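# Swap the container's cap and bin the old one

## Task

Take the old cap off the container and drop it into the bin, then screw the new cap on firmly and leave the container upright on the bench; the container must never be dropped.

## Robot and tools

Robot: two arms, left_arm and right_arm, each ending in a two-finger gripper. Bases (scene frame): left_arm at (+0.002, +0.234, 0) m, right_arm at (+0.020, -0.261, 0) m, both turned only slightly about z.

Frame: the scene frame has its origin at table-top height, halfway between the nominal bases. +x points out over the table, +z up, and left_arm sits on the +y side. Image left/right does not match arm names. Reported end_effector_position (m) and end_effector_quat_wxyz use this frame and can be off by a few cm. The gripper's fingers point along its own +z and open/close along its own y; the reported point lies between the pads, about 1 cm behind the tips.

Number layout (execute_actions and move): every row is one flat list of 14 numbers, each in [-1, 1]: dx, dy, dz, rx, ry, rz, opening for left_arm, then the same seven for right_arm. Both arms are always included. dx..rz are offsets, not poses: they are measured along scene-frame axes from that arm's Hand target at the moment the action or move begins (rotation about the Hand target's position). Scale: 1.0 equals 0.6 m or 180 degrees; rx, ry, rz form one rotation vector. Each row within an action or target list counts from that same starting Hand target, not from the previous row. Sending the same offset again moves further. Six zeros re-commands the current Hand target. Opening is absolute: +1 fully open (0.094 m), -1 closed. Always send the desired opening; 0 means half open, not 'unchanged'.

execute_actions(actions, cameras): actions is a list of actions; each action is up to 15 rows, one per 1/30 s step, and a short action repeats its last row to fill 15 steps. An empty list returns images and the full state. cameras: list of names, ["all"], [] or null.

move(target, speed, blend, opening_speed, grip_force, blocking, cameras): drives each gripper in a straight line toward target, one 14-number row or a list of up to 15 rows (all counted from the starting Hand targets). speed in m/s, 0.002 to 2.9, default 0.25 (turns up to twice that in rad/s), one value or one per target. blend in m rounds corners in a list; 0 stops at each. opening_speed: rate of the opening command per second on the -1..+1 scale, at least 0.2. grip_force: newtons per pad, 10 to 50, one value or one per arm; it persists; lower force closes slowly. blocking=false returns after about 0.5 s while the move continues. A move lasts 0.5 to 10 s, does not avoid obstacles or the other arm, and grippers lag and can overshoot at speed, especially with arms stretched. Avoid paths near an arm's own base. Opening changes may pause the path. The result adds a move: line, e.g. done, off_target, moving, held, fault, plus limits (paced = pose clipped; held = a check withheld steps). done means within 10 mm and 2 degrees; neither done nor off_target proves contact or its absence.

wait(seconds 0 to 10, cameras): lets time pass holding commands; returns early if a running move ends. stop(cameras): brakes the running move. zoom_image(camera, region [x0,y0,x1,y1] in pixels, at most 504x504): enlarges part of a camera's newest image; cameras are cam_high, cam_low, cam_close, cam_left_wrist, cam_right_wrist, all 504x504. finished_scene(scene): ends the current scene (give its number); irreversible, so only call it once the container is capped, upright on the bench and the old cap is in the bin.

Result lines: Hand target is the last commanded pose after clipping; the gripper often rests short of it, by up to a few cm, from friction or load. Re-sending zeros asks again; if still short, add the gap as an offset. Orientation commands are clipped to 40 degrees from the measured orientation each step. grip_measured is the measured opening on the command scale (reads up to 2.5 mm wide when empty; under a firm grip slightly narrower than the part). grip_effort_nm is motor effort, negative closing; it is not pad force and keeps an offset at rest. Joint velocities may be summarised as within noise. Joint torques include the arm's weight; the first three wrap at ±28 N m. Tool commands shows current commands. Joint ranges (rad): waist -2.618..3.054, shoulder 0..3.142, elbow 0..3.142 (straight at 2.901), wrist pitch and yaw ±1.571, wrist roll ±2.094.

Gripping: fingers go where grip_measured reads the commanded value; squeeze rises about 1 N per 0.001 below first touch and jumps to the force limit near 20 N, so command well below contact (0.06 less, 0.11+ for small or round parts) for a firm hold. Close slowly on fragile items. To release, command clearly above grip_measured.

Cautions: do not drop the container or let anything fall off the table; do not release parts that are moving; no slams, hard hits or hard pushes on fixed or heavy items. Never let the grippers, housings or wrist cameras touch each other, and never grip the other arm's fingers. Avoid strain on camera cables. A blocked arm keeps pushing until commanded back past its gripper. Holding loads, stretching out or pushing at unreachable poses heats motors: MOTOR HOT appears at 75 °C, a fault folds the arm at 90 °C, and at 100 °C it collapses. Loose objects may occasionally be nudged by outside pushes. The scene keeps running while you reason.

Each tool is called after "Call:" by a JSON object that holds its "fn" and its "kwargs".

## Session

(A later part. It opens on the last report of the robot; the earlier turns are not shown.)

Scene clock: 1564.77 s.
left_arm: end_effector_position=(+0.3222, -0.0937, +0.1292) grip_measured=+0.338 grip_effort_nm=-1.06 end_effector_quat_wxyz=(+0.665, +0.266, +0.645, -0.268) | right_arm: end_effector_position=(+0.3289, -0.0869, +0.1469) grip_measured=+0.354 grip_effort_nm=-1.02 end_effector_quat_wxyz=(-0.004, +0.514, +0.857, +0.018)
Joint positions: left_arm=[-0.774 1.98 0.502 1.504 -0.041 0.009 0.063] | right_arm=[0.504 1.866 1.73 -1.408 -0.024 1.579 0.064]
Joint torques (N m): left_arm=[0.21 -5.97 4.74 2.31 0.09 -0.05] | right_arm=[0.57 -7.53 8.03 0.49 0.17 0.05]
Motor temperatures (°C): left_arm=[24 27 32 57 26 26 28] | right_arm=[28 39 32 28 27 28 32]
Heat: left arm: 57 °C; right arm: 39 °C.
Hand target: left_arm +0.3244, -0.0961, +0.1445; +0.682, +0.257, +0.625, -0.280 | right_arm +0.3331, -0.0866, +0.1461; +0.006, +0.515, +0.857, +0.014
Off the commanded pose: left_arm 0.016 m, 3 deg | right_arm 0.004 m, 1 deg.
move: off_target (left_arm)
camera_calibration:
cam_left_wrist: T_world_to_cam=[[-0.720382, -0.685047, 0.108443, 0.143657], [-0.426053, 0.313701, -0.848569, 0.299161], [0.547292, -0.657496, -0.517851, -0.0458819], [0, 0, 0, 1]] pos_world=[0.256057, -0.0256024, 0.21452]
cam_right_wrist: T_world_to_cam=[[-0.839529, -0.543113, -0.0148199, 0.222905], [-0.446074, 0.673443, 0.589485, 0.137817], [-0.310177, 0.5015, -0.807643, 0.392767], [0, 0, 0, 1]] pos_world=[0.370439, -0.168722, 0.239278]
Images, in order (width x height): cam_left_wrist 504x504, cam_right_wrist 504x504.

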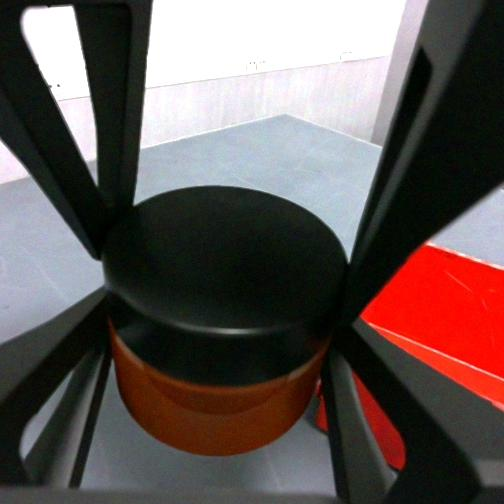

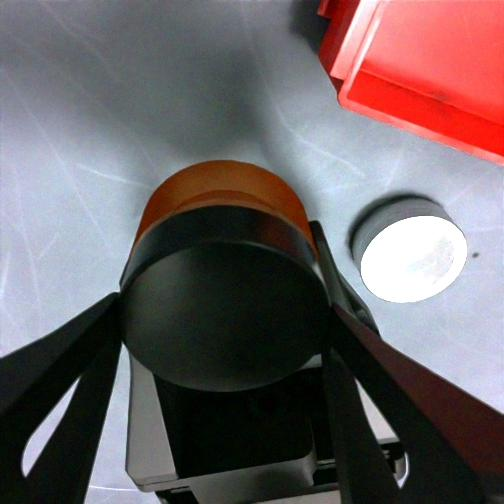

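Call:
{"fn": "move", "kwargs": {"target": [[0,0,0,0,0,0,0.2,0,0,-0.02,0,0,0,0.2],[0,0,0,0,0,0,0.2,0,0,-0.02,0,0,0.0556,0.2]], "speed": 0.12}}

Call:
{"fn": "move", "kwargs": {"target": [0,0,0,0,0,0,0.2,0,0,0,0,0,0.0445,0.2], "speed": 0.12, "cameras": ["cam_left_wrist","cam_right_wrist"]}}

Scene clock: 1576.67 s.
left_arm: end_effector_position=(+0.3266, -0.0891, +0.1241) grip_measured=+0.338 grip_effort_nm=-1.06 end_effector_quat_wxyz=(+0.665, +0.264, +0.654, -0.247) | right_arm: end_effector_position=(+0.3336, -0.0816, +0.1414) grip_measured=+0.354 grip_effort_nm=-1.02 end_effector_quat_wxyz=(-0.002, +0.481, +0.876, +0.032)
Joint positions: left_arm=[-0.774 1.98 0.502 1.484 -0.076 0.029 0.063] | right_arm=[0.504 1.866 1.707 -1.36 -0.038 1.503 0.064]
Joint torques (N m): left_arm=[0.24 -6.17 4.62 2.48 0.44 -0.29] | right_arm=[0.14 -7.56 5.86 0.49 0.23 -0.94]
Motor temperatures (°C): left_arm=[24 27 32 57 26 26 28] | right_arm=[28 39 32 28 27 28 33]
Heat: left arm: 57 °C; right arm: 39 °C.
Hand target: left_arm +0.3244, -0.0961, +0.1445; +0.682, +0.257, +0.625, -0.280 | right_arm +0.3331, -0.0866, +0.1340; +0.005, +0.438, +0.899, +0.015
Off the commanded pose: left_arm 0.022 m, 5 deg | right_arm 0.009 m, 6 deg.
move: off_target (left_arm, right_arm)

Scene clock: 1577.93 s.
left_arm: end_effector_position=(+0.3290, -0.0863, +0.1245) grip_measured=+0.338 grip_effort_nm=-1.06 end_effector_quat_wxyz=(+0.668, +0.257, +0.656, -0.240) | right_arm: end_effector_position=(+0.3375, -0.0809, +0.1417) grip_measured=+0.354 grip_effort_nm=-1.02 end_effector_quat_wxyz=(+0.004, +0.427, +0.903, +0.038)
Joint positions: left_arm=[-0.774 1.98 0.502 1.486 -0.097 0.03 0.063] | right_arm=[0.5 1.866 1.707 -1.345 -0.038 1.379 0.064]
Joint torques (N m): left_arm=[0.2 -6.24 4.56 2.46 0.61 -0.27] | right_arm=[0.35 -7.54 6.05 0.38 0.21 -1.09]
Motor temperatures (°C): left_arm=[24 27 32 57 26 26 28] | right_arm=[28 39 32 28 27 28 33]
Heat: left arm: 57 °C; right arm: 39 °C.
Hand target: left_arm +0.3244, -0.0961, +0.1445; +0.682, +0.257, +0.625, -0.280 | right_arm +0.3330, -0.0866, +0.1340; +0.004, +0.374, +0.927, +0.015
Off the commanded pose: left_arm 0.023 m, 6 deg | right_arm 0.010 m, 7 deg.
move: off_target (left_arm, right_arm)
camera_calibration:
cam_left_wrist: T_world_to_cam=[[-0.680867, -0.727063, 0.0883186, 0.139983], [-0.443252, 0.313057, -0.839954, 0.300352], [0.58305, -0.611044, -0.535423, -0.0528545], [0, 0, 0, 1]] pos_world=[0.259259, -0.0245473, 0.211619]
cam_right_wrist: T_world_to_cam=[[-0.715772, -0.695719, -0.0603774, 0.1856], [-0.58973, 0.555887, 0.58584, 0.180217], [-0.374017, 0.454935, -0.808174, 0.406085], [0, 0, 0, 1]] pos_world=[0.391009, -0.155796, 0.233815]
Images, in order (width x height): cam_left_wrist 504x504, cam_right_wrist 504x504.

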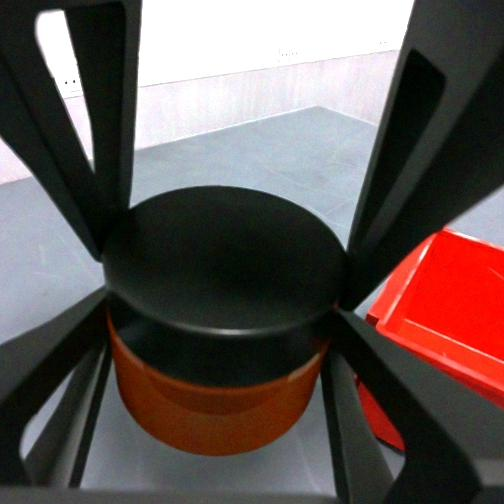

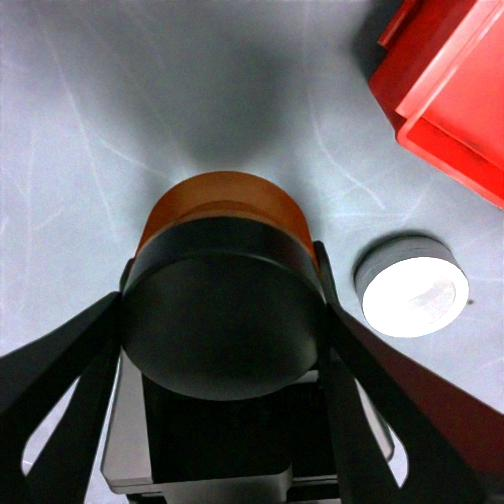

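Call:
{"fn": "move", "kwargs": {"target": [0,0,0,0,0,0,0.2,0,0,0,0,0,0.0445,0.2], "speed": 0.12}}

Call:
{"fn": "move", "kwargs": {"target": [0,0,0,0,0,0,0.2,0,0,0,0,0,0.0445,0.2], "speed": 0.12, "cameras": ["cam_left_wrist","cam_right_wrist"]}}

Call:
{"fn": "zoom_image", "kwargs": {"camera": "cam_left_wrist", "region": [190, 370, 270, 470]}}

Scene clock: 1598.53 s.
left_arm: end_effector_position=(+0.3293, -0.0860, +0.1247) grip_measured=+0.338 grip_effort_nm=-1.06 end_effector_quat_wxyz=(+0.668, +0.255, +0.656, -0.240) | right_arm: end_effector_position=(+0.3397, -0.0824, +0.1417) grip_measured=+0.354 grip_effort_nm=-1.02 end_effector_quat_wxyz=(+0.010, +0.367, +0.929, +0.038)
Joint positions: left_arm=[-0.774 1.98 0.502 1.487 -0.099 0.027 0.063] | right_arm=[0.495 1.866 1.707 -1.34 -0.035 1.243 0.064]
Joint torques (N m): left_arm=[0.18 -6.24 4.55 2.45 0.63 -0.23] | right_arm=[0.64 -7.49 6.06 0.34 0.17 -1.17]
Motor temperatures (°C): left_arm=[24 27 32 59 27 26 28] | right_arm=[28 39 32 28 27 29 34]
Heat: left arm: 59 °C; right arm: 39 °C.
Hand target: left_arm +0.3244, -0.0961, +0.1445; +0.682, +0.257, +0.625, -0.280 | right_arm +0.3330, -0.0866, +0.1340; +0.003, +0.309, +0.951, +0.015
Off the commanded pose: left_arm 0.023 m, 6 deg | right_arm 0.011 m, 8 deg.
move: off_target (left_arm, right_arm)

Scene clock: 1599.80 s.
left_arm: end_effector_position=(+0.3242, -0.0917, +0.1247) grip_measured=+0.338 grip_effort_nm=-1.06 end_effector_quat_wxyz=(+0.661, +0.264, +0.652, -0.260) | right_arm: end_effector_position=(+0.3352, -0.0867, +0.1413) grip_measured=+0.354 grip_effort_nm=-1.02 end_effector_quat_wxyz=(+0.009, +0.248, +0.968, +0.025)
Joint positions: left_arm=[-0.774 1.98 0.502 1.487 -0.056 0.011 0.063] | right_arm=[0.495 1.866 1.707 -1.365 -0.026 0.993 0.064]
Joint torques (N m): left_arm=[0.2 -6.05 4.64 2.48 0.23 -0.07] | right_arm=[0.42 -7.23 6.35 0.49 0.06 -0.1]
Motor temperatures (°C): left_arm=[24 27 32 59 27 26 28] | right_arm=[28 39 32 28 27 29 34]
Heat: left arm: 59 °C; right arm: 39 °C.
Hand target: left_arm +0.3244, -0.0961, +0.1445; +0.682, +0.257, +0.625, -0.280 | right_arm +0.3331, -0.0866, +0.1340; +0.002, +0.241, +0.970, +0.015
Off the commanded pose: left_arm 0.020 m, 5 deg | right_arm 0.008 m, 2 deg.
move: off_target (left_arm)
camera_calibration:
cam_left_wrist: T_world_to_cam=[[-0.708875, -0.697238, 0.106566, 0.142301], [-0.440207, 0.319289, -0.839209, 0.299559], [0.551103, -0.641805, -0.533265, -0.0459476], [0, 0, 0, 1]] pos_world=[0.258063, -0.0259179, 0.211726]
cam_right_wrist: T_world_to_cam=[[-0.405843, -0.913097, -0.0393127, 0.0542141], [-0.763312, 0.314984, 0.564039, 0.22269], [-0.502639, 0.258919, -0.824812, 0.436069], [0, 0, 0, 1]] pos_world=[0.41117, -0.133548, 0.2362]
Images, in order (width x height): cam_left_wrist 504x504, cam_right_wrist 504x504.

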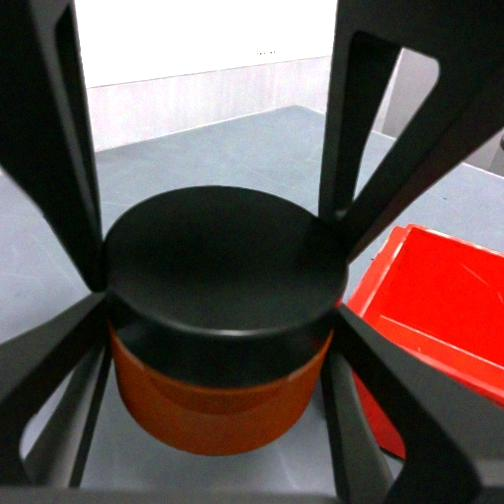

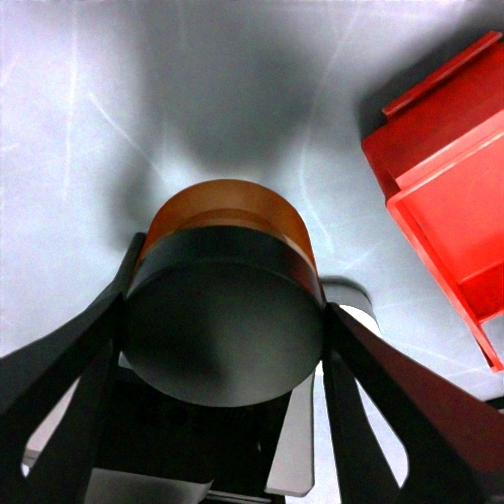

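Scaled by 5.040 from the camera's 504x504 image, which has a finer 720x720 frame.

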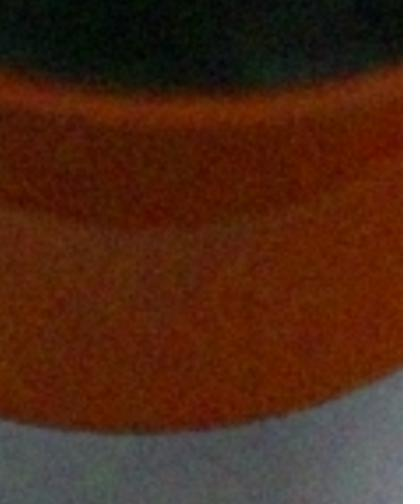

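Call:
{"fn": "move", "kwargs": {"target": [[0,0,0,0,0,0,0.2,0,0,0.033,0,0,0,0.65],[0,0,0,0,0,0,0.2,-0.003,-0.003,0.04,0,0,-0.2333,0.65]], "speed": 0.2, "cameras": ["cam_left_wrist","cam_right_wrist"]}}

Scene clock: 1636.93 s.
left_arm: end_effector_position=(+0.3223, -0.0936, +0.1252) grip_measured=+0.338 grip_effort_nm=-1.06 end_effector_quat_wxyz=(+0.660, +0.269, +0.650, -0.265) | right_arm: end_effector_position=(+0.3301, -0.0872, +0.1535) grip_measured=+0.648 grip_effort_nm=0.12 end_effector_quat_wxyz=(-0.003, +0.572, +0.820, +0.018)
Joint positions: left_arm=[-0.774 1.98 0.502 1.488 -0.041 0.011 0.063] | right_arm=[0.503 1.87 1.762 -1.433 -0.021 1.717 0.077]
Joint torques (N m): left_arm=[0.21 -6.04 4.66 2.46 0.09 -0.06] | right_arm=[0.53 -8.09 9.05 0.32 0.22 0.09]
Motor temperatures (°C): left_arm=[24 27 32 60 26 26 28] | right_arm=[28 38 32 28 27 28 34]
Heat: left arm: 60 °C; right arm: 38 °C.
Hand target: left_arm +0.3244, -0.0961, +0.1445; +0.682, +0.257, +0.625, -0.280 | right_arm +0.3312, -0.0884, +0.1581; +0.007, +0.573, +0.819, +0.014
Off the commanded pose: left_arm 0.020 m, 4 deg | right_arm 0.005 m, 1 deg.
move: off_target (left_arm)
camera_calibration:
cam_left_wrist: T_world_to_cam=[[-0.719282, -0.686407, 0.107142, 0.14385], [-0.434602, 0.324265, -0.840222, 0.298529], [0.541992, -0.65092, -0.531552, -0.0440086], [0, 0, 0, 1]] pos_world=[0.257063, -0.0267089, 0.212026]
cam_right_wrist: T_world_to_cam=[[-0.906327, -0.42233, -0.0144205, 0.256357], [-0.348872, 0.728555, 0.589488, 0.107346], [-0.238453, 0.5393, -0.807649, 0.378335], [0, 0, 0, 1]] pos_world=[0.360008, -0.173976, 0.245979]
Images, in order (width x height): cam_left_wrist 504x504, cam_right_wrist 504x504.

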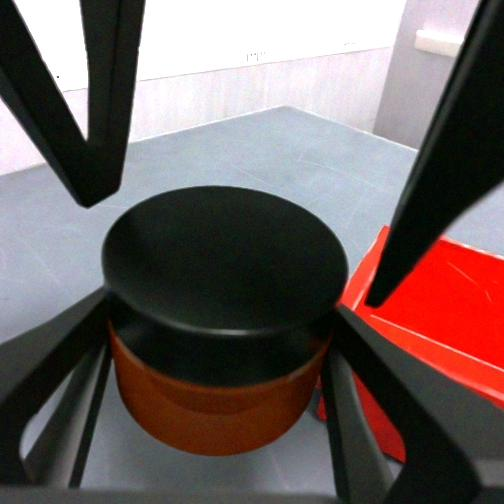

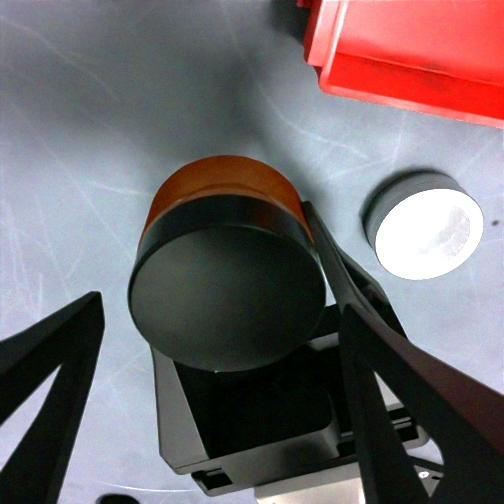

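Call:
{"fn": "move", "kwargs": {"target": [[0,0,0,0,0,0,0.2,0,0,-0.02,0,0,0,0.65],[0,0,0,0,0,0,0.2,0,0,-0.02,0,0,0,0.2],[0,0,0,0,0,0,0.2,0,0,-0.0175,0,0,0.2667,0.2]], "speed": 0.2, "opening_speed": 0.6, "cameras": ["cam_left_wrist","cam_right_wrist"]}}

Scene clock: 1660.03 s.
left_arm: end_effector_position=(+0.3226, -0.0933, +0.1252) grip_measured=+0.338 grip_effort_nm=-1.06 end_effector_quat_wxyz=(+0.661, +0.269, +0.650, -0.263) | right_arm: end_effector_position=(+0.3298, -0.0874, +0.1490) grip_measured=+0.342 grip_effort_nm=-1.02 end_effector_quat_wxyz=(+0.003, +0.196, +0.980, +0.016)
Joint positions: left_arm=[-0.774 1.98 0.502 1.489 -0.043 0.014 0.063] | right_arm=[0.503 1.87 1.744 -1.419 -0.02 0.893 0.063]
Joint torques (N m): left_arm=[0.2 -6.05 4.67 2.46 0.11 -0.1] | right_arm=[-0.62 -7.76 7.43 0.41 -0.02 -0.21]
Motor temperatures (°C): left_arm=[24 27 32 59 26 26 28] | right_arm=[28 39 32 28 27 28 33]
Heat: left arm: 59 °C; right arm: 39 °C.
Hand target: left_arm +0.3244, -0.0961, +0.1445; +0.682, +0.257, +0.625, -0.280 | right_arm +0.3313, -0.0884, +0.1476; +0.001, +0.190, +0.982, +0.016
Off the commanded pose: left_arm 0.020 m, 4 deg | right_arm 0.002 m, 1 deg.
move: off_target (left_arm)
camera_calibration:
cam_left_wrist: T_world_to_cam=[[-0.7177, -0.688562, 0.10387, 0.143996], [-0.433352, 0.324882, -0.84063, 0.298351], [0.54508, -0.648332, -0.531557, -0.0446262], [0, 0, 0, 1]] pos_world=[0.256961, -0.0267115, 0.212124]
cam_right_wrist: T_world_to_cam=[[-0.305276, -0.952079, -0.0187666, 0.0120548], [-0.786435, 0.240953, 0.568736, 0.214844], [-0.53696, 0.18838, -0.822306, 0.444706], [0, 0, 0, 1]] pos_world=[0.411431, -0.124064, 0.243721]
Images, in order (width x height): cam_left_wrist 504x504, cam_right_wrist 504x504.

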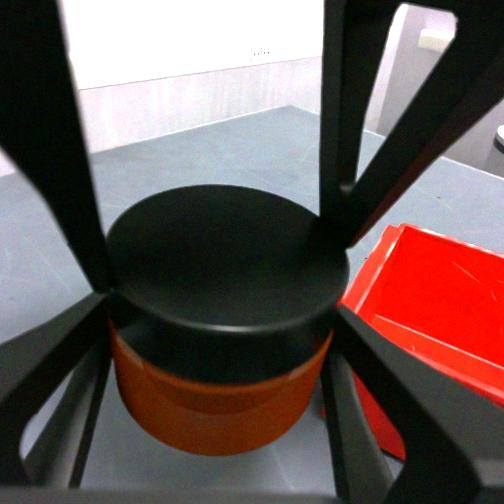

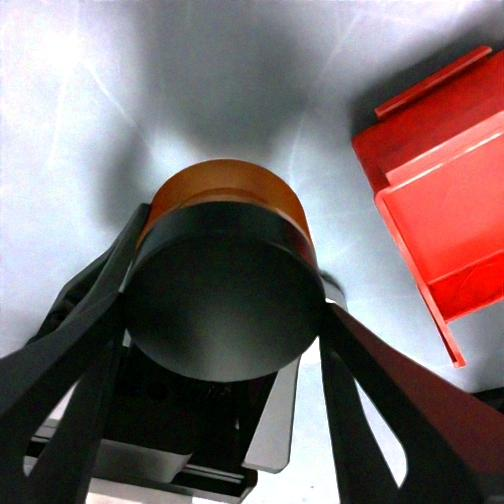

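Call:
{"fn": "move", "kwargs": {"target": [[0,0,0,0,0,0,0.2,0,0,0.012,0,0,0,0.65],[0,0,0,0,0,0,0.2,0,0,0.012,0,0,-0.2611,0.65],[0,0,0,0,0,0,0.2,0,0,-0.008,0,0,-0.2611,0.65],[0,0,0,0,0,0,0.2,0,0,-0.008,0,0,-0.2611,0.2],[0,0,0,0,0,0,0.2,0,0,-0.004,0,0,0.0,0.2]], "speed": 0.3, "opening_speed": 0.7, "cameras": ["cam_left_wrist"]}}

Call:
{"fn": "zoom_image", "kwargs": {"camera": "cam_left_wrist", "region": [190, 370, 270, 470]}}

Scene clock: 1684.13 s.
left_arm: end_effector_position=(+0.3228, -0.0931, +0.1254) grip_measured=+0.338 grip_effort_nm=-1.06 end_effector_quat_wxyz=(+0.661, +0.268, +0.650, -0.263) | right_arm: end_effector_position=(+0.3300, -0.0873, +0.1451) grip_measured=+0.353 grip_effort_nm=-1.03 end_effector_quat_wxyz=(+0.003, +0.196, +0.980, +0.016)
Joint positions: left_arm=[-0.773 1.98 0.502 1.49 -0.043 0.013 0.063] | right_arm=[0.503 1.87 1.728 -1.404 -0.02 0.893 0.064]
Joint torques (N m): left_arm=[0.16 -6.05 4.68 2.46 0.11 -0.09] | right_arm=[-0.59 -7.86 7.95 0.39 0.01 -0.16]
Motor temperatures (°C): left_arm=[24 27 32 58 26 26 28] | right_arm=[28 39 32 29 27 27 33]
Heat: left arm: 58 °C; right arm: 39 °C.
Hand target: left_arm +0.3244, -0.0961, +0.1445; +0.682, +0.257, +0.625, -0.280 | right_arm +0.3313, -0.0883, +0.1452; +0.001, +0.190, +0.982, +0.016
Off the commanded pose: left_arm 0.019 m, 4 deg | right_arm 0.002 m, 1 deg.
move: off_target (left_arm)
camera_calibration:
cam_left_wrist: T_world_to_cam=[[-0.717418, -0.68869, 0.104962, 0.144028], [-0.433648, 0.323564, -0.840985, 0.298541], [0.545216, -0.648854, -0.53078, -0.0447011], [0, 0, 0, 1]] pos_world=[0.257162, -0.026411, 0.212225]
Images, in order (width x height): cam_left_wrist 504x504.

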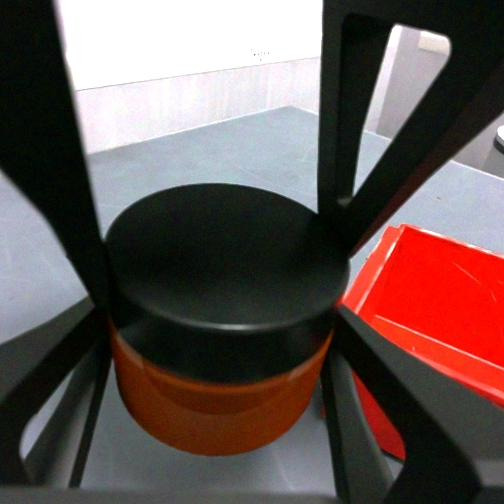

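Scaled by 5.040 from the camera's 504x504 image, which has a finer 720x720 frame.

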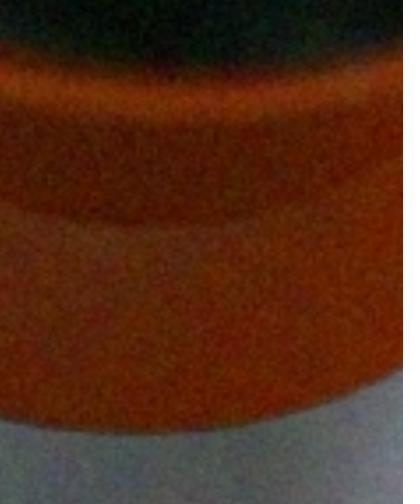

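Call:
{"fn": "move", "kwargs": {"target": [[0,0,0,0,0,0,0.2,0,0,0.015,0,0,0,0.65],[0,0,0,0,0,0,0.2,0,0,0.015,0,0,-0.2611,0.65],[0,0,0,0,0,0,0.2,0,0,-0.002,0,0,-0.2611,0.65],[0,0,0,0,0,0,0.2,0,0,-0.002,0,0,-0.2611,0.2],[0,0,0,0,0,0,0.2,0,0,0.0025,0,0,0.0,0.2]], "speed": 0.3, "opening_speed": 0.7}}

Call:
{"fn": "move", "kwargs": {"target": [[0,0,0,0,0,0,0.2,0,0,0.015,0,0,0,0.65],[0,0,0,0,0,0,0.2,0,0,0.015,0,0,-0.2611,0.65],[0,0,0,0,0,0,0.2,0,0,-0.002,0,0,-0.2611,0.65],[0,0,0,0,0,0,0.2,0,0,-0.002,0,0,-0.2611,0.2],[0,0,0,0,0,0,0.2,0,0,0.0025,0,0,0.0,0.2]], "speed": 0.3, "opening_speed": 0.7, "cameras": ["cam_left_wrist","cam_right_wrist"]}}

Call:
{"fn": "zoom_image", "kwargs": {"camera": "cam_left_wrist", "region": [190, 370, 270, 470]}}

Scene clock: 1719.70 s.
left_arm: end_effector_position=(+0.3230, -0.0930, +0.1256) grip_measured=+0.338 grip_effort_nm=-1.06 end_effector_quat_wxyz=(+0.661, +0.268, +0.649, -0.263) | right_arm: end_effector_position=(+0.3300, -0.0874, +0.1465) grip_measured=+0.352 grip_effort_nm=-1.02 end_effector_quat_wxyz=(+0.004, +0.196, +0.981, +0.016)
Joint positions: left_arm=[-0.773 1.98 0.502 1.49 -0.043 0.013 0.063] | right_arm=[0.503 1.87 1.734 -1.409 -0.02 0.892 0.064]
Joint torques (N m): left_arm=[0.13 -6.02 4.68 2.44 0.11 -0.09] | right_arm=[-0.58 -7.83 8.05 0.41 -0.03 -0.19]
Motor temperatures (°C): left_arm=[24 27 32 58 26 26 28] | right_arm=[28 39 32 28 27 27 34]
Heat: left arm: 58 °C; right arm: 39 °C.
Hand target: left_arm +0.3245, -0.0960, +0.1446; +0.682, +0.257, +0.625, -0.280 | right_arm +0.3313, -0.0884, +0.1467; +0.001, +0.190, +0.982, +0.016
Off the commanded pose: left_arm 0.019 m, 4 deg | right_arm 0.002 m, 1 deg.
move: off_target (left_arm)

Scene clock: 1726.37 s.
left_arm: end_effector_position=(+0.3230, -0.0929, +0.1255) grip_measured=+0.338 grip_effort_nm=-1.06 end_effector_quat_wxyz=(+0.660, +0.267, +0.650, -0.265) | right_arm: end_effector_position=(+0.3302, -0.0873, +0.1483) grip_measured=+0.350 grip_effort_nm=-1.02 end_effector_quat_wxyz=(+0.004, +0.194, +0.981, +0.016)
Joint positions: left_arm=[-0.772 1.98 0.502 1.49 -0.043 0.009 0.063] | right_arm=[0.503 1.87 1.741 -1.414 -0.02 0.89 0.063]
Joint torques (N m): left_arm=[0.1 -6.02 4.7 2.45 0.1 -0.05] | right_arm=[-0.5 -7.83 7.9 0.39 -0.02 -0.13]
Motor temperatures (°C): left_arm=[24 27 32 58 26 26 28] | right_arm=[28 39 32 28 27 27 34]
Heat: left arm: 58 °C; right arm: 39 °C.
Hand target: left_arm +0.3245, -0.0960, +0.1445; +0.682, +0.257, +0.625, -0.279 | right_arm +0.3313, -0.0883, +0.1483; +0.001, +0.190, +0.982, +0.016
Off the commanded pose: left_arm 0.019 m, 4 deg | right_arm 0.002 m, 1 deg.
move: off_target (left_arm)
camera_calibration:
cam_left_wrist: T_world_to_cam=[[-0.71695, -0.688583, 0.108791, 0.143651], [-0.435792, 0.320889, -0.840901, 0.299135], [0.544121, -0.650295, -0.530141, -0.0444965], [0, 0, 0, 1]] pos_world=[0.257563, -0.0260095, 0.212326]
cam_right_wrist: T_world_to_cam=[[-0.302407, -0.952977, -0.0196081, 0.0114617], [-0.788016, 0.238381, 0.567631, 0.216005], [-0.536265, 0.187107, -0.82305, 0.44409], [0, 0, 0, 1]] pos_world=[0.411832, -0.123661, 0.243122]
Images, in order (width x height): cam_left_wrist 504x504, cam_right_wrist 504x504.

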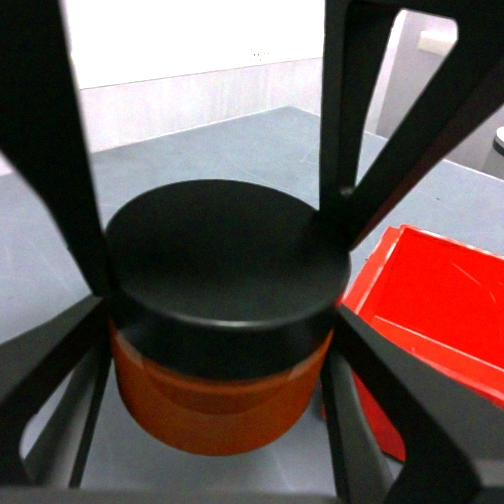

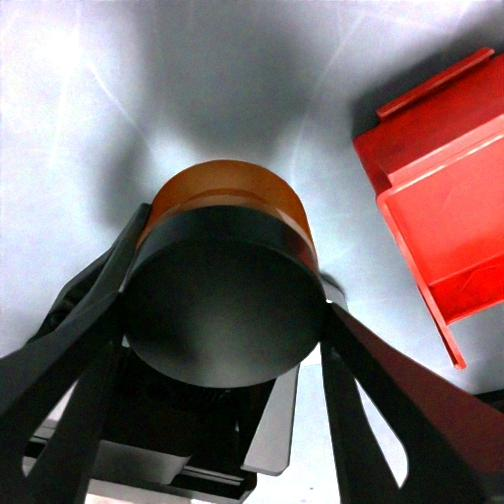

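Scaled by 5.040 from the camera's 504x504 image, which has a finer 720x720 frame.

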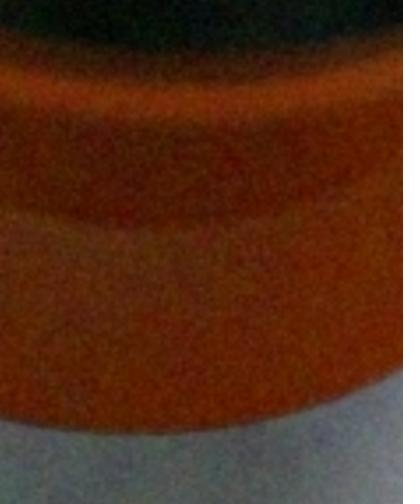

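Call:
{"fn": "move", "kwargs": {"target": [[0,0,0,0,0,0,0.2,0,0,0.015,0,0,0,0.65],[0,0,0,0,0,0,0.2,0,0,0.015,0,0,-0.2611,0.65],[0,0,0,0,0,0,0.2,0,0,-0.002,0,0,-0.2611,0.65],[0,0,0,0,0,0,0.2,0,0,-0.002,0,0,-0.2611,0.2],[0,0,0,0,0,0,0.2,0,0,0.0025,0,0,0.0,0.2]], "speed": 0.3, "opening_speed": 0.7}}

Call:
{"fn": "move", "kwargs": {"target": [[0,0,0,0,0,0,0.2,0,0,0.015,0,0,0,0.65],[0,0,0,0,0,0,0.2,0,0,0.015,0,0,-0.2611,0.65],[0,0,0,0,0,0,0.2,0,0,-0.002,0,0,-0.2611,0.65],[0,0,0,0,0,0,0.2,0,0,-0.002,0,0,-0.2611,0.2],[0,0,0,0,0,0,0.2,0,0,0.0025,0,0,0.0,0.2]], "speed": 0.3, "opening_speed": 0.7, "cameras": ["cam_left_wrist","cam_right_wrist"]}}

Call:
{"fn": "zoom_image", "kwargs": {"camera": "cam_left_wrist", "region": [190, 370, 270, 470]}}

Scene clock: 1747.60 s.
left_arm: end_effector_position=(+0.3231, -0.0928, +0.1255) grip_measured=+0.338 grip_effort_nm=-1.06 end_effector_quat_wxyz=(+0.660, +0.266, +0.650, -0.265) | right_arm: end_effector_position=(+0.3302, -0.0873, +0.1500) grip_measured=+0.347 grip_effort_nm=-1.02 end_effector_quat_wxyz=(+0.005, +0.192, +0.981, +0.016)
Joint positions: left_arm=[-0.772 1.98 0.502 1.49 -0.042 0.008 0.063] | right_arm=[0.503 1.87 1.748 -1.42 -0.019 0.885 0.063]
Joint torques (N m): left_arm=[0.08 -6.02 4.68 2.45 0.1 -0.03] | right_arm=[-0.68 -7.83 7.92 0.38 -0.02 -0.09]
Motor temperatures (°C): left_arm=[24 27 32 57 26 26 28] | right_arm=[28 39 32 28 27 27 34]
Heat: left arm: 57 °C; right arm: 39 °C.
Hand target: left_arm +0.3245, -0.0960, +0.1445; +0.682, +0.257, +0.625, -0.280 | right_arm +0.3312, -0.0884, +0.1497; +0.001, +0.190, +0.982, +0.015
Off the commanded pose: left_arm 0.019 m, 4 deg | right_arm 0.001 m, 0 deg.
move: off_target (left_arm)

Scene clock: 1754.27 s.
left_arm: end_effector_position=(+0.3232, -0.0928, +0.1256) grip_measured=+0.338 grip_effort_nm=-1.06 end_effector_quat_wxyz=(+0.660, +0.266, +0.650, -0.265) | right_arm: end_effector_position=(+0.3304, -0.0872, +0.1516) grip_measured=+0.344 grip_effort_nm=-1.02 end_effector_quat_wxyz=(+0.005, +0.192, +0.981, +0.017)
Joint positions: left_arm=[-0.772 1.98 0.502 1.49 -0.043 0.007 0.063] | right_arm=[0.503 1.87 1.754 -1.425 -0.019 0.884 0.063]
Joint torques (N m): left_arm=[0.06 -6.02 4.67 2.45 0.1 -0.02] | right_arm=[-0.62 -7.61 7.97 0.36 -0.03 -0.06]
Motor temperatures (°C): left_arm=[24 27 32 57 26 26 28] | right_arm=[28 39 32 28 27 27 34]
Heat: left arm: 57 °C; right arm: 39 °C.
Hand target: left_arm +0.3245, -0.0960, +0.1445; +0.682, +0.257, +0.625, -0.279 | right_arm +0.3313, -0.0883, +0.1512; +0.001, +0.190, +0.982, +0.016
Off the commanded pose: left_arm 0.019 m, 4 deg | right_arm 0.001 m, 1 deg.
move: off_target (left_arm)
camera_calibration:
cam_left_wrist: T_world_to_cam=[[-0.716586, -0.688667, 0.110648, 0.143511], [-0.436761, 0.319347, -0.840986, 0.299355], [0.543824, -0.650965, -0.529622, -0.0444608], [0, 0, 0, 1]] pos_world=[0.257763, -0.0257089, 0.212326]
cam_right_wrist: T_world_to_cam=[[-0.296945, -0.954666, -0.0209079, 0.00983803], [-0.790711, 0.233554, 0.565887, 0.215083], [-0.53535, 0.184569, -0.824218, 0.446522], [0, 0, 0, 1]] pos_world=[0.412035, -0.123256, 0.246524]
Images, in order (width x height): cam_left_wrist 504x504, cam_right_wrist 504x504.

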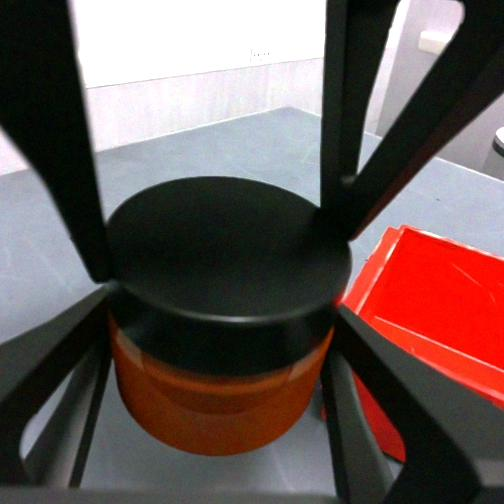

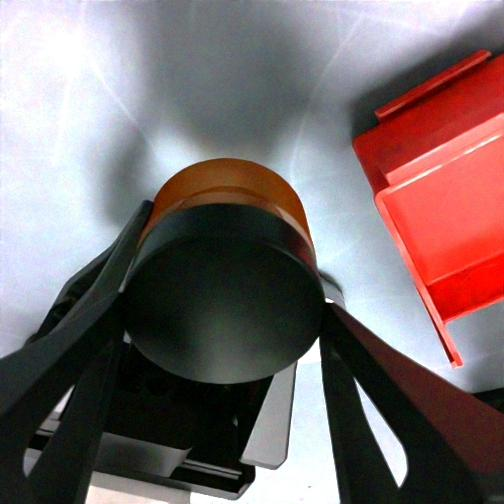

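Scaled by 5.040 from the camera's 504x504 image, which has a finer 720x720 frame.

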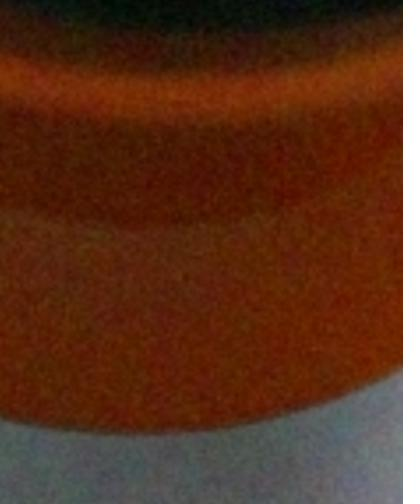

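Call:
{"fn": "move", "kwargs": {"target": [0,0,0,0,0,0,0.2,0,0,0.025,0,0,0.03,0.2], "speed": 0.06, "cameras": ["cam_left_wrist","cam_close"]}}

Scene clock: 1772.47 s.
left_arm: end_effector_position=(+0.3234, -0.0936, +0.1306) grip_measured=+0.338 grip_effort_nm=-1.06 end_effector_quat_wxyz=(+0.666, +0.263, +0.644, -0.270) | right_arm: end_effector_position=(+0.3295, -0.0885, +0.1590) grip_measured=+0.344 grip_effort_nm=-1.02 end_effector_quat_wxyz=(+0.000, +0.151, +0.988, +0.013)
Joint positions: left_arm=[-0.772 1.98 0.506 1.506 -0.04 0.004 0.063] | right_arm=[0.501 1.883 1.801 -1.472 -0.021 0.798 0.063]
Joint torques (N m): left_arm=[0.08 -5.98 4.52 2.29 0.08 0.01] | right_arm=[-0.51 -7.88 10.59 0.22 -0.03 -0.17]
Motor temperatures (°C): left_arm=[24 27 32 57 26 26 28] | right_arm=[28 39 33 28 27 27 34]
Heat: left arm: 57 °C; right arm: 39 °C.
Hand target: left_arm +0.3245, -0.0960, +0.1445; +0.682, +0.257, +0.625, -0.280 | right_arm +0.3313, -0.0883, +0.1662; +0.000, +0.144, +0.989, +0.016
Off the commanded pose: left_arm 0.014 m, 3 deg | right_arm 0.007 m, 1 deg.
move: off_target (left_arm)
camera_calibration:
cam_left_wrist: T_world_to_cam=[[-0.719384, -0.685242, 0.113711, 0.143289], [-0.426963, 0.307097, -0.850526, 0.300811], [0.547895, -0.660405, -0.513494, -0.0468028], [0, 0, 0, 1]] pos_world=[0.257158, -0.0250994, 0.215521]
Images, in order (width x height): cam_close 504x504, cam_left_wrist 504x504.

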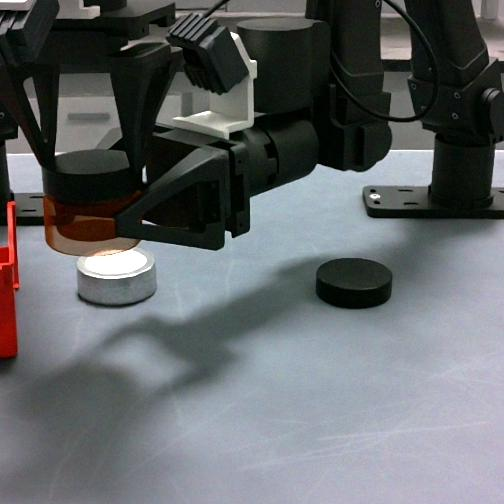

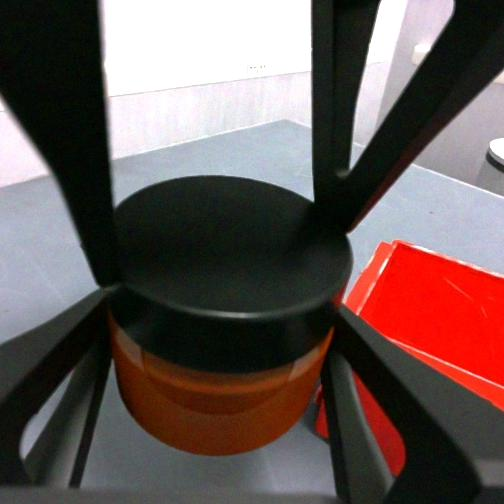

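Call:
{"fn": "move", "kwargs": {"target": [[0,0,0,0,0,0,0.2,0,0,-0.0167,0,0,0,0.2],[0,0,0,0,0,0,0.2,0,0,-0.0167,0,0,0,0.65],[0,0,0,0,0,0,0.2,0,0,-0.0135,0,0,-0.2972,0.65],[0,0,0,0,0,0,0.2,0,0,-0.027,0,0,-0.2972,0.65],[0,0,0,0,0,0,0.2,0,0,-0.027,0,0,-0.2972,0.2]], "speed": 0.3, "opening_speed": 0.7, "cameras": ["cam_left_wrist","cam_right_wrist"]}}

Scene clock: 1806.23 s.
left_arm: end_effector_position=(+0.3237, -0.0933, +0.1299) grip_measured=+0.338 grip_effort_nm=-1.06 end_effector_quat_wxyz=(+0.665, +0.263, +0.646, -0.269) | right_arm: end_effector_position=(+0.3319, -0.0863, +0.1488) grip_measured=+0.357 grip_effort_nm=-1.02 end_effector_quat_wxyz=(-0.004, +0.573, +0.819, +0.015)
Joint positions: left_arm=[-0.772 1.98 0.506 1.503 -0.043 0.004 0.063] | right_arm=[0.504 1.883 1.76 -1.425 -0.019 1.72 0.064]
Joint torques (N m): left_arm=[0.08 -5.98 4.49 2.32 0.1 0.02] | right_arm=[0.43 -9.59 5.81 0.54 0.18 0.06]
Motor temperatures (°C): left_arm=[24 27 31 57 26 26 28] | right_arm=[28 38 33 28 27 27 34]
Heat: left arm: 57 °C; right arm: 38 °C.
Hand target: left_arm +0.3244, -0.0960, +0.1445; +0.682, +0.257, +0.625, -0.280 | right_arm +0.3312, -0.0884, +0.1500; +0.007, +0.574, +0.819, +0.014
Off the commanded pose: left_arm 0.015 m, 3 deg | right_arm 0.002 m, 1 deg.
move: off_target (left_arm)
camera_calibration:
cam_left_wrist: T_world_to_cam=[[-0.717581, -0.687048, 0.114198, 0.143007], [-0.429518, 0.307472, -0.849103, 0.301005], [0.548262, -0.658351, -0.515736, -0.0467892], [0, 0, 0, 1]] pos_world=[0.257559, -0.0251015, 0.215122]
cam_right_wrist: T_world_to_cam=[[-0.907332, -0.420339, -0.00796924, 0.257868], [-0.344149, 0.731715, 0.588349, 0.108955], [-0.241475, 0.536571, -0.808568, 0.375404], [0, 0, 0, 1]] pos_world=[0.362119, -0.172763, 0.241491]
Images, in order (width x height): cam_left_wrist 504x504, cam_right_wrist 504x504.

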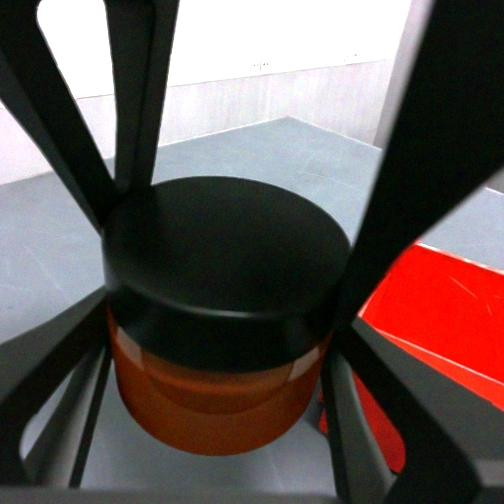

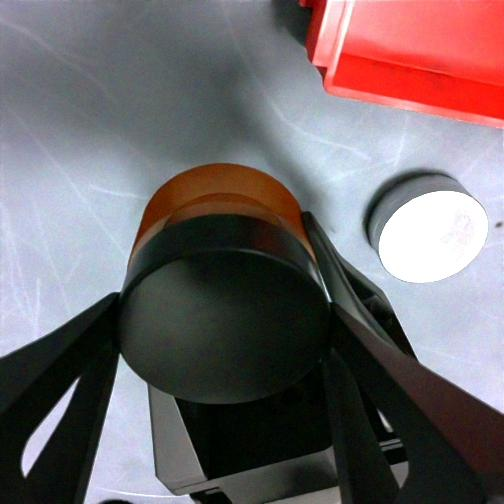

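Call:
{"fn": "move", "kwargs": {"target": [[0,0,0,0,0,0,0.2,0,0,0.012,0,0,0.15,0.2],[0,0,0,0,0,0,0.2,0,0,0.025,0,0,0.3222,0.2]], "speed": 0.25, "blend": [0.02,0], "cameras": ["cam_left_wrist","cam_right_wrist"]}}

Scene clock: 1821.53 s.
left_arm: end_effector_position=(+0.3234, -0.0936, +0.1299) grip_measured=+0.338 grip_effort_nm=-1.06 end_effector_quat_wxyz=(+0.665, +0.263, +0.645, -0.269) | right_arm: end_effector_position=(+0.3273, -0.0893, +0.1608) grip_measured=+0.357 grip_effort_nm=-1.02 end_effector_quat_wxyz=(-0.003, +0.105, +0.994, +0.011)
Joint positions: left_arm=[-0.772 1.98 0.506 1.503 -0.04 0.004 0.063] | right_arm=[0.501 1.883 1.808 -1.488 -0.021 0.706 0.064]
Joint torques (N m): left_arm=[0.05 -6 4.51 2.32 0.08 0.02] | right_arm=[-0.53 -7.69 9.66 0.32 -0.01 -0.04]
Motor temperatures (°C): left_arm=[24 27 31 57 26 26 28] | right_arm=[28 38 33 28 27 27 34]
Heat: left arm: 57 °C; right arm: 38 °C.
Hand target: left_arm +0.3244, -0.0960, +0.1445; +0.682, +0.257, +0.625, -0.280 | right_arm +0.3312, -0.0884, +0.1650; +0.000, +0.105, +0.994, +0.016
Off the commanded pose: left_arm 0.015 m, 3 deg | right_arm 0.006 m, 1 deg.
move: off_target (left_arm)
camera_calibration:
cam_left_wrist: T_world_to_cam=[[-0.71916, -0.685406, 0.114133, 0.143257], [-0.42874, 0.308457, -0.849138, 0.300782], [0.5468, -0.6596, -0.515691, -0.0464094], [0, 0, 0, 1]] pos_world=[0.257359, -0.0252002, 0.215122]
cam_right_wrist: T_world_to_cam=[[-0.125921, -0.992006, -0.00829185, -0.054176], [-0.811368, 0.0981753, 0.576233, 0.200929], [-0.570812, 0.0792877, -0.817244, 0.453904], [0, 0, 0, 1]] pos_world=[0.4153, -0.109458, 0.254719]
Images, in order (width x height): cam_left_wrist 504x504, cam_right_wrist 504x504.

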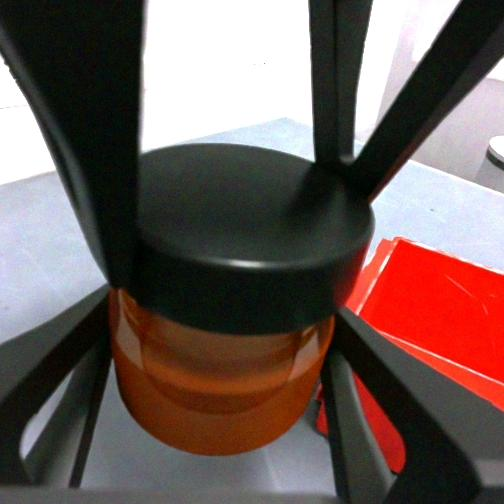

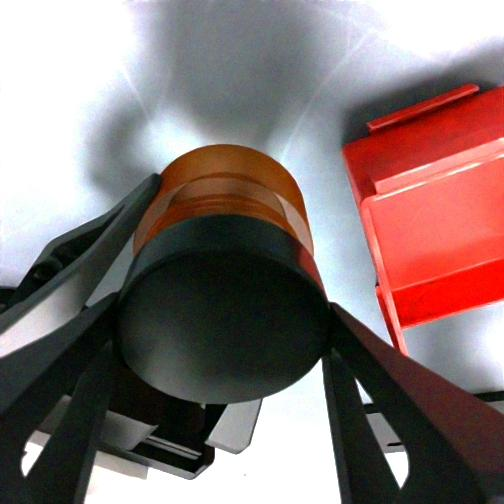

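Call:
{"fn": "move", "kwargs": {"target": [[0,0,0,0,0,0,0.2,0,0,0.0217,0,0,0,0.2],[0,0,0,0,0,0,0.2,-0.05,-0.1033,0.0167,0,0,-0.18,0.2],[0,0,0,0,0,0,0.2,-0.11,-0.1783,-0.0333,0,0,-0.3667,0.2]], "speed": 0.15, "blend": [0,0.03,0], "cameras": ["cam_high","cam_right_wrist","cam_left_wrist"]}}

Scene clock: 1902.97 s.
left_arm: end_effector_position=(+0.3234, -0.0936, +0.1299) grip_measured=+0.338 grip_effort_nm=-1.06 end_effector_quat_wxyz=(+0.665, +0.263, +0.645, -0.269) | right_arm: end_effector_position=(+0.2670, -0.1898, +0.1441) grip_measured=+0.357 grip_effort_nm=-1.02 end_effector_quat_wxyz=(-0.002, +0.624, +0.781, +0.015)
Joint positions: left_arm=[-0.772 1.98 0.506 1.503 -0.04 0.004 0.063] | right_arm=[0.267 1.494 1.304 -1.36 -0.022 1.611 0.064]
Joint torques (N m): left_arm=[0.05 -5.98 4.49 2.32 0.08 0.02] | right_arm=[-0.51 -6.78 5.86 0.49 0.16 0.08]
Motor temperatures (°C): left_arm=[24 27 31 56 26 26 28] | right_arm=[28 38 33 28 27 27 35]
Heat: left arm: 56 °C; right arm: 38 °C.
Hand target: left_arm +0.3244, -0.0960, +0.1445; +0.682, +0.257, +0.625, -0.280 | right_arm +0.2653, -0.1954, +0.1449; +0.008, +0.629, +0.777, +0.013
Off the commanded pose: left_arm 0.015 m, 3 deg | right_arm 0.006 m, 1 deg.
move: off_target (left_arm)
camera_calibration:
cam_left_wrist: T_world_to_cam=[[-0.71916, -0.685406, 0.114133, 0.143257], [-0.42874, 0.308457, -0.849138, 0.300782], [0.5468, -0.6596, -0.515691, -0.0464094], [0, 0, 0, 1]] pos_world=[0.257359, -0.0252002, 0.215122]
cam_right_wrist: T_world_to_cam=[[-0.953503, -0.301256, -0.00873579, 0.190497], [-0.248513, 0.769509, 0.5883, 0.146874], [-0.170507, 0.563117, -0.808596, 0.397519], [0, 0, 0, 1]] pos_world=[0.285919, -0.279483, 0.23669]
Images, in order (width x height): cam_high 504x504, cam_left_wrist 504x504, cam_right_wrist 504x504.

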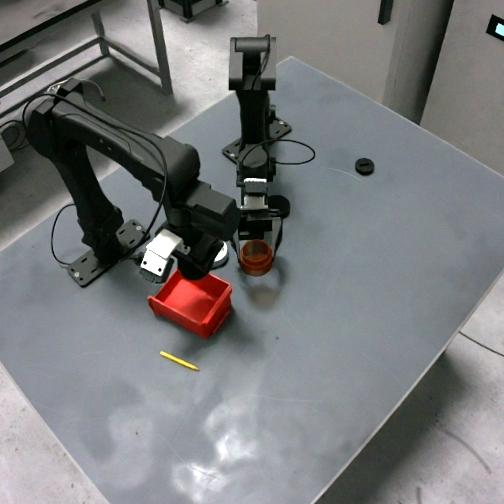

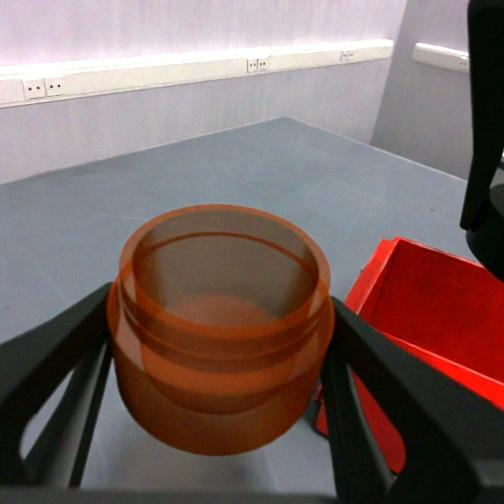

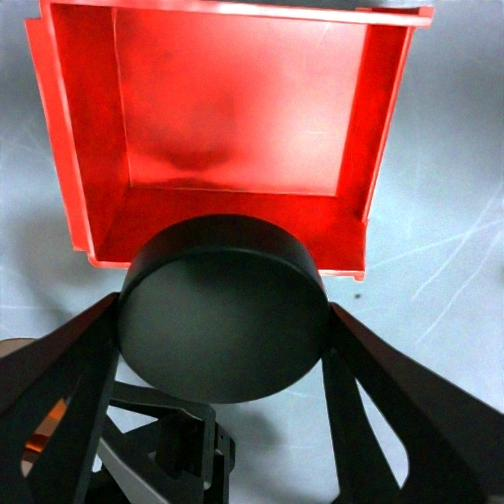

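Call:
{"fn": "move", "kwargs": {"target": [[0,0,0,0,0,0,0.2,0.0145,-0.0227,0,0,0,0.0167,0.2],[0,0,0,0,0,0,0.2,0.0145,-0.0227,-0.125,0,0,0.0167,0.2]], "speed": 0.1, "cameras": ["cam_low","cam_right_wrist","cam_close"]}}

Scene clock: 1934.60 s.
left_arm: end_effector_position=(+0.3234, -0.0936, +0.1299) grip_measured=+0.338 grip_effort_nm=-1.06 end_effector_quat_wxyz=(+0.665, +0.263, +0.645, -0.269) | right_arm: end_effector_position=(+0.2757, -0.2046, +0.0748) grip_measured=+0.357 grip_effort_nm=-1.02 end_effector_quat_wxyz=(+0.006, +0.609, +0.793, +0.024)
Joint positions: left_arm=[-0.772 1.98 0.506 1.503 -0.04 0.004 0.063] | right_arm=[0.204 1.514 1.045 -1.058 -0.021 1.509 0.064]
Joint torques (N m): left_arm=[0.06 -5.98 4.51 2.32 0.07 0.02] | right_arm=[-0.5 -4.56 6.04 0.54 0.14 -0.05]
Motor temperatures (°C): left_arm=[24 27 31 56 26 26 28] | right_arm=[28 38 32 28 27 27 35]
Heat: left arm: 56 °C; right arm: 38 °C.
Hand target: left_arm +0.3244, -0.0960, +0.1445; +0.682, +0.257, +0.625, -0.280 | right_arm +0.2740, -0.2090, +0.0699; +0.008, +0.609, +0.793, +0.013
Off the commanded pose: left_arm 0.015 m, 3 deg | right_arm 0.007 m, 1 deg.
move: off_target (left_arm)
camera_calibration:
cam_right_wrist: T_world_to_cam=[[-0.940584, -0.337962, -0.0329115, 0.184507], [-0.29271, 0.757865, 0.583062, 0.211432], [-0.17211, 0.558052, -0.811761, 0.350931], [0, 0, 0, 1]] pos_world=[0.295832, -0.293719, 0.167666]
Images, in order (width x height): cam_low 504x504, cam_close 504x504, cam_right_wrist 504x504.

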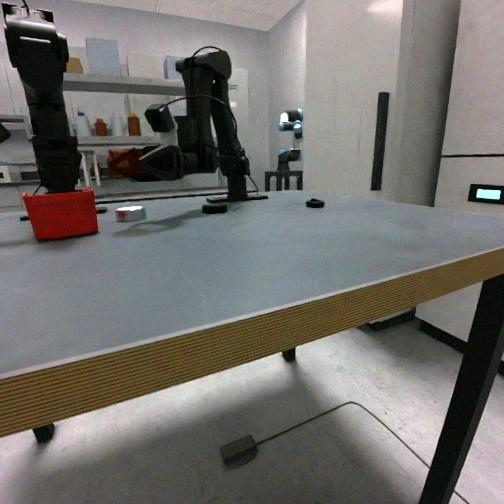

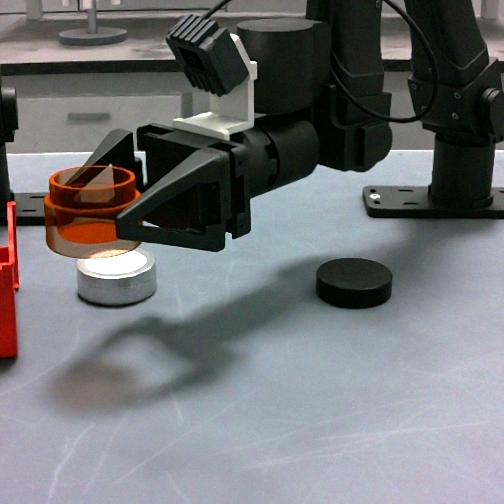

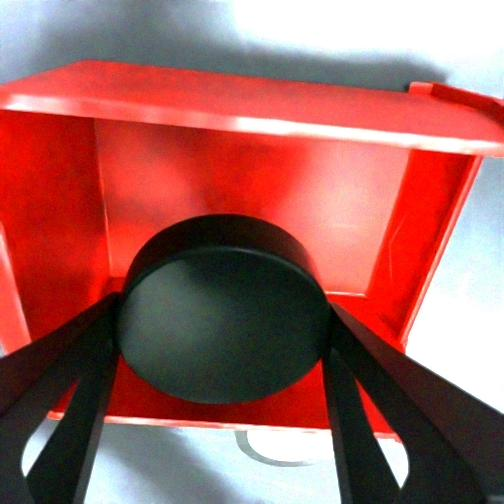

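Call:
{"fn": "move", "kwargs": {"target": [0,0,0,0,0,0,0.2,0,0,-0.0667,0,0,0,0.2], "speed": 0.08, "cameras": ["cam_right_wrist","cam_high"]}}

Scene clock: 1953.50 s.
left_arm: end_effector_position=(+0.3234, -0.0936, +0.1299) grip_measured=+0.338 grip_effort_nm=-1.06 end_effector_quat_wxyz=(+0.665, +0.263, +0.645, -0.269) | right_arm: end_effector_position=(+0.2767, -0.2044, +0.0351) grip_measured=+0.357 grip_effort_nm=-1.02 end_effector_quat_wxyz=(+0.007, +0.609, +0.793, +0.024)
Joint positions: left_arm=[-0.772 1.98 0.506 1.503 -0.04 0.004 0.063] | right_arm=[0.204 1.565 0.929 -0.889 -0.021 1.509 0.064]
Joint torques (N m): left_arm=[0.05 -6 4.51 2.32 0.08 0.02] | right_arm=[-0.38 -4.7 5.63 0.54 0.15 -0.02]
Motor temperatures (°C): left_arm=[24 27 31 56 26 26 28] | right_arm=[28 38 32 29 27 27 35]
Heat: left arm: 56 °C; right arm: 38 °C.
Hand target: left_arm +0.3244, -0.0960, +0.1445; +0.682, +0.257, +0.625, -0.280 | right_arm +0.2740, -0.2090, +0.0300; +0.008, +0.609, +0.793, +0.013
Off the commanded pose: left_arm 0.015 m, 3 deg | right_arm 0.007 m, 1 deg.
move: off_target (left_arm)
camera_calibration:
cam_right_wrist: T_world_to_cam=[[-0.940495, -0.338024, -0.0347809, 0.184119], [-0.293858, 0.757646, 0.58277, 0.234889], [-0.170639, 0.558313, -0.811892, 0.318449], [0, 0, 0, 1]] pos_world=[0.296526, -0.29352, 0.128064]
Images, in order (width x height): cam_high 504x504, cam_right_wrist 504x504.

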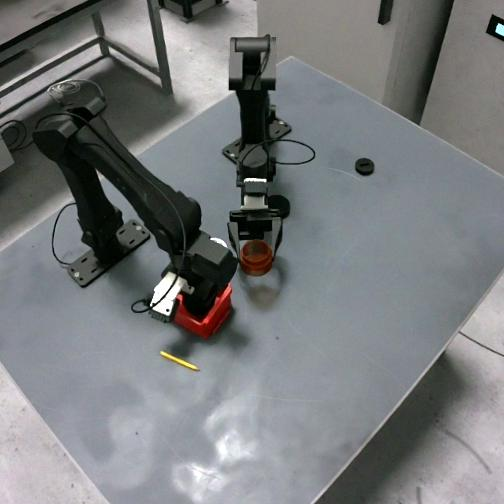

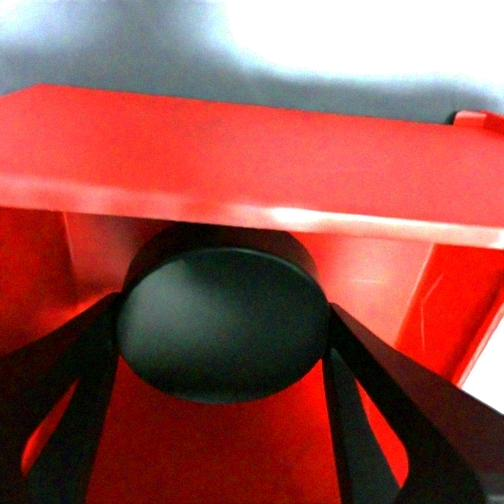

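Call:
{"fn": "move", "kwargs": {"target": [0,0,0,0,0,0,0.2,0,0,-0.015,0,0,0,0.2], "speed": 0.05, "cameras": ["cam_right_wrist"]}}

Scene clock: 1962.47 s.
left_arm: end_effector_position=(+0.3234, -0.0936, +0.1299) grip_measured=+0.338 grip_effort_nm=-1.06 end_effector_quat_wxyz=(+0.665, +0.263, +0.645, -0.269) | right_arm: end_effector_position=(+0.2776, -0.2042, +0.0270) grip_measured=+0.357 grip_effort_nm=-1.02 end_effector_quat_wxyz=(+0.008, +0.609, +0.793, +0.026)
Joint positions: left_arm=[-0.772 1.98 0.506 1.503 -0.04 0.004 0.063] | right_arm=[0.204 1.579 0.907 -0.85 -0.021 1.509 0.064]
Joint torques (N m): left_arm=[0.06 -5.98 4.48 2.32 0.08 0.02] | right_arm=[-0.47 -4.64 5.38 0.55 0.14 -0.03]
Motor temperatures (°C): left_arm=[24 27 31 56 26 26 28] | right_arm=[28 38 32 29 27 27 35]
Heat: left arm: 56 °C; right arm: 38 °C.
Hand target: left_arm +0.3244, -0.0960, +0.1445; +0.682, +0.257, +0.625, -0.280 | right_arm +0.2740, -0.2090, +0.0210; +0.008, +0.609, +0.793, +0.013
Off the commanded pose: left_arm 0.015 m, 3 deg | right_arm 0.009 m, 1 deg.
move: off_target (left_arm)
camera_calibration:
cam_right_wrist: T_world_to_cam=[[-0.940383, -0.337928, -0.0385232, 0.184962], [-0.29595, 0.757185, 0.58231, 0.240282], [-0.167609, 0.558995, -0.812054, 0.311251], [0, 0, 0, 1]] pos_world=[0.297215, -0.293422, 0.119959]
Images, in order (width x height): cam_right_wrist 504x504.

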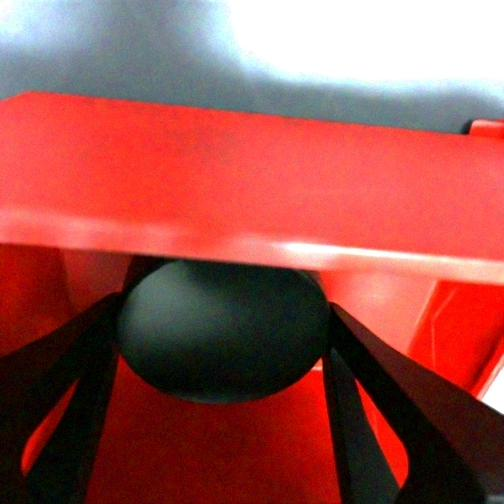

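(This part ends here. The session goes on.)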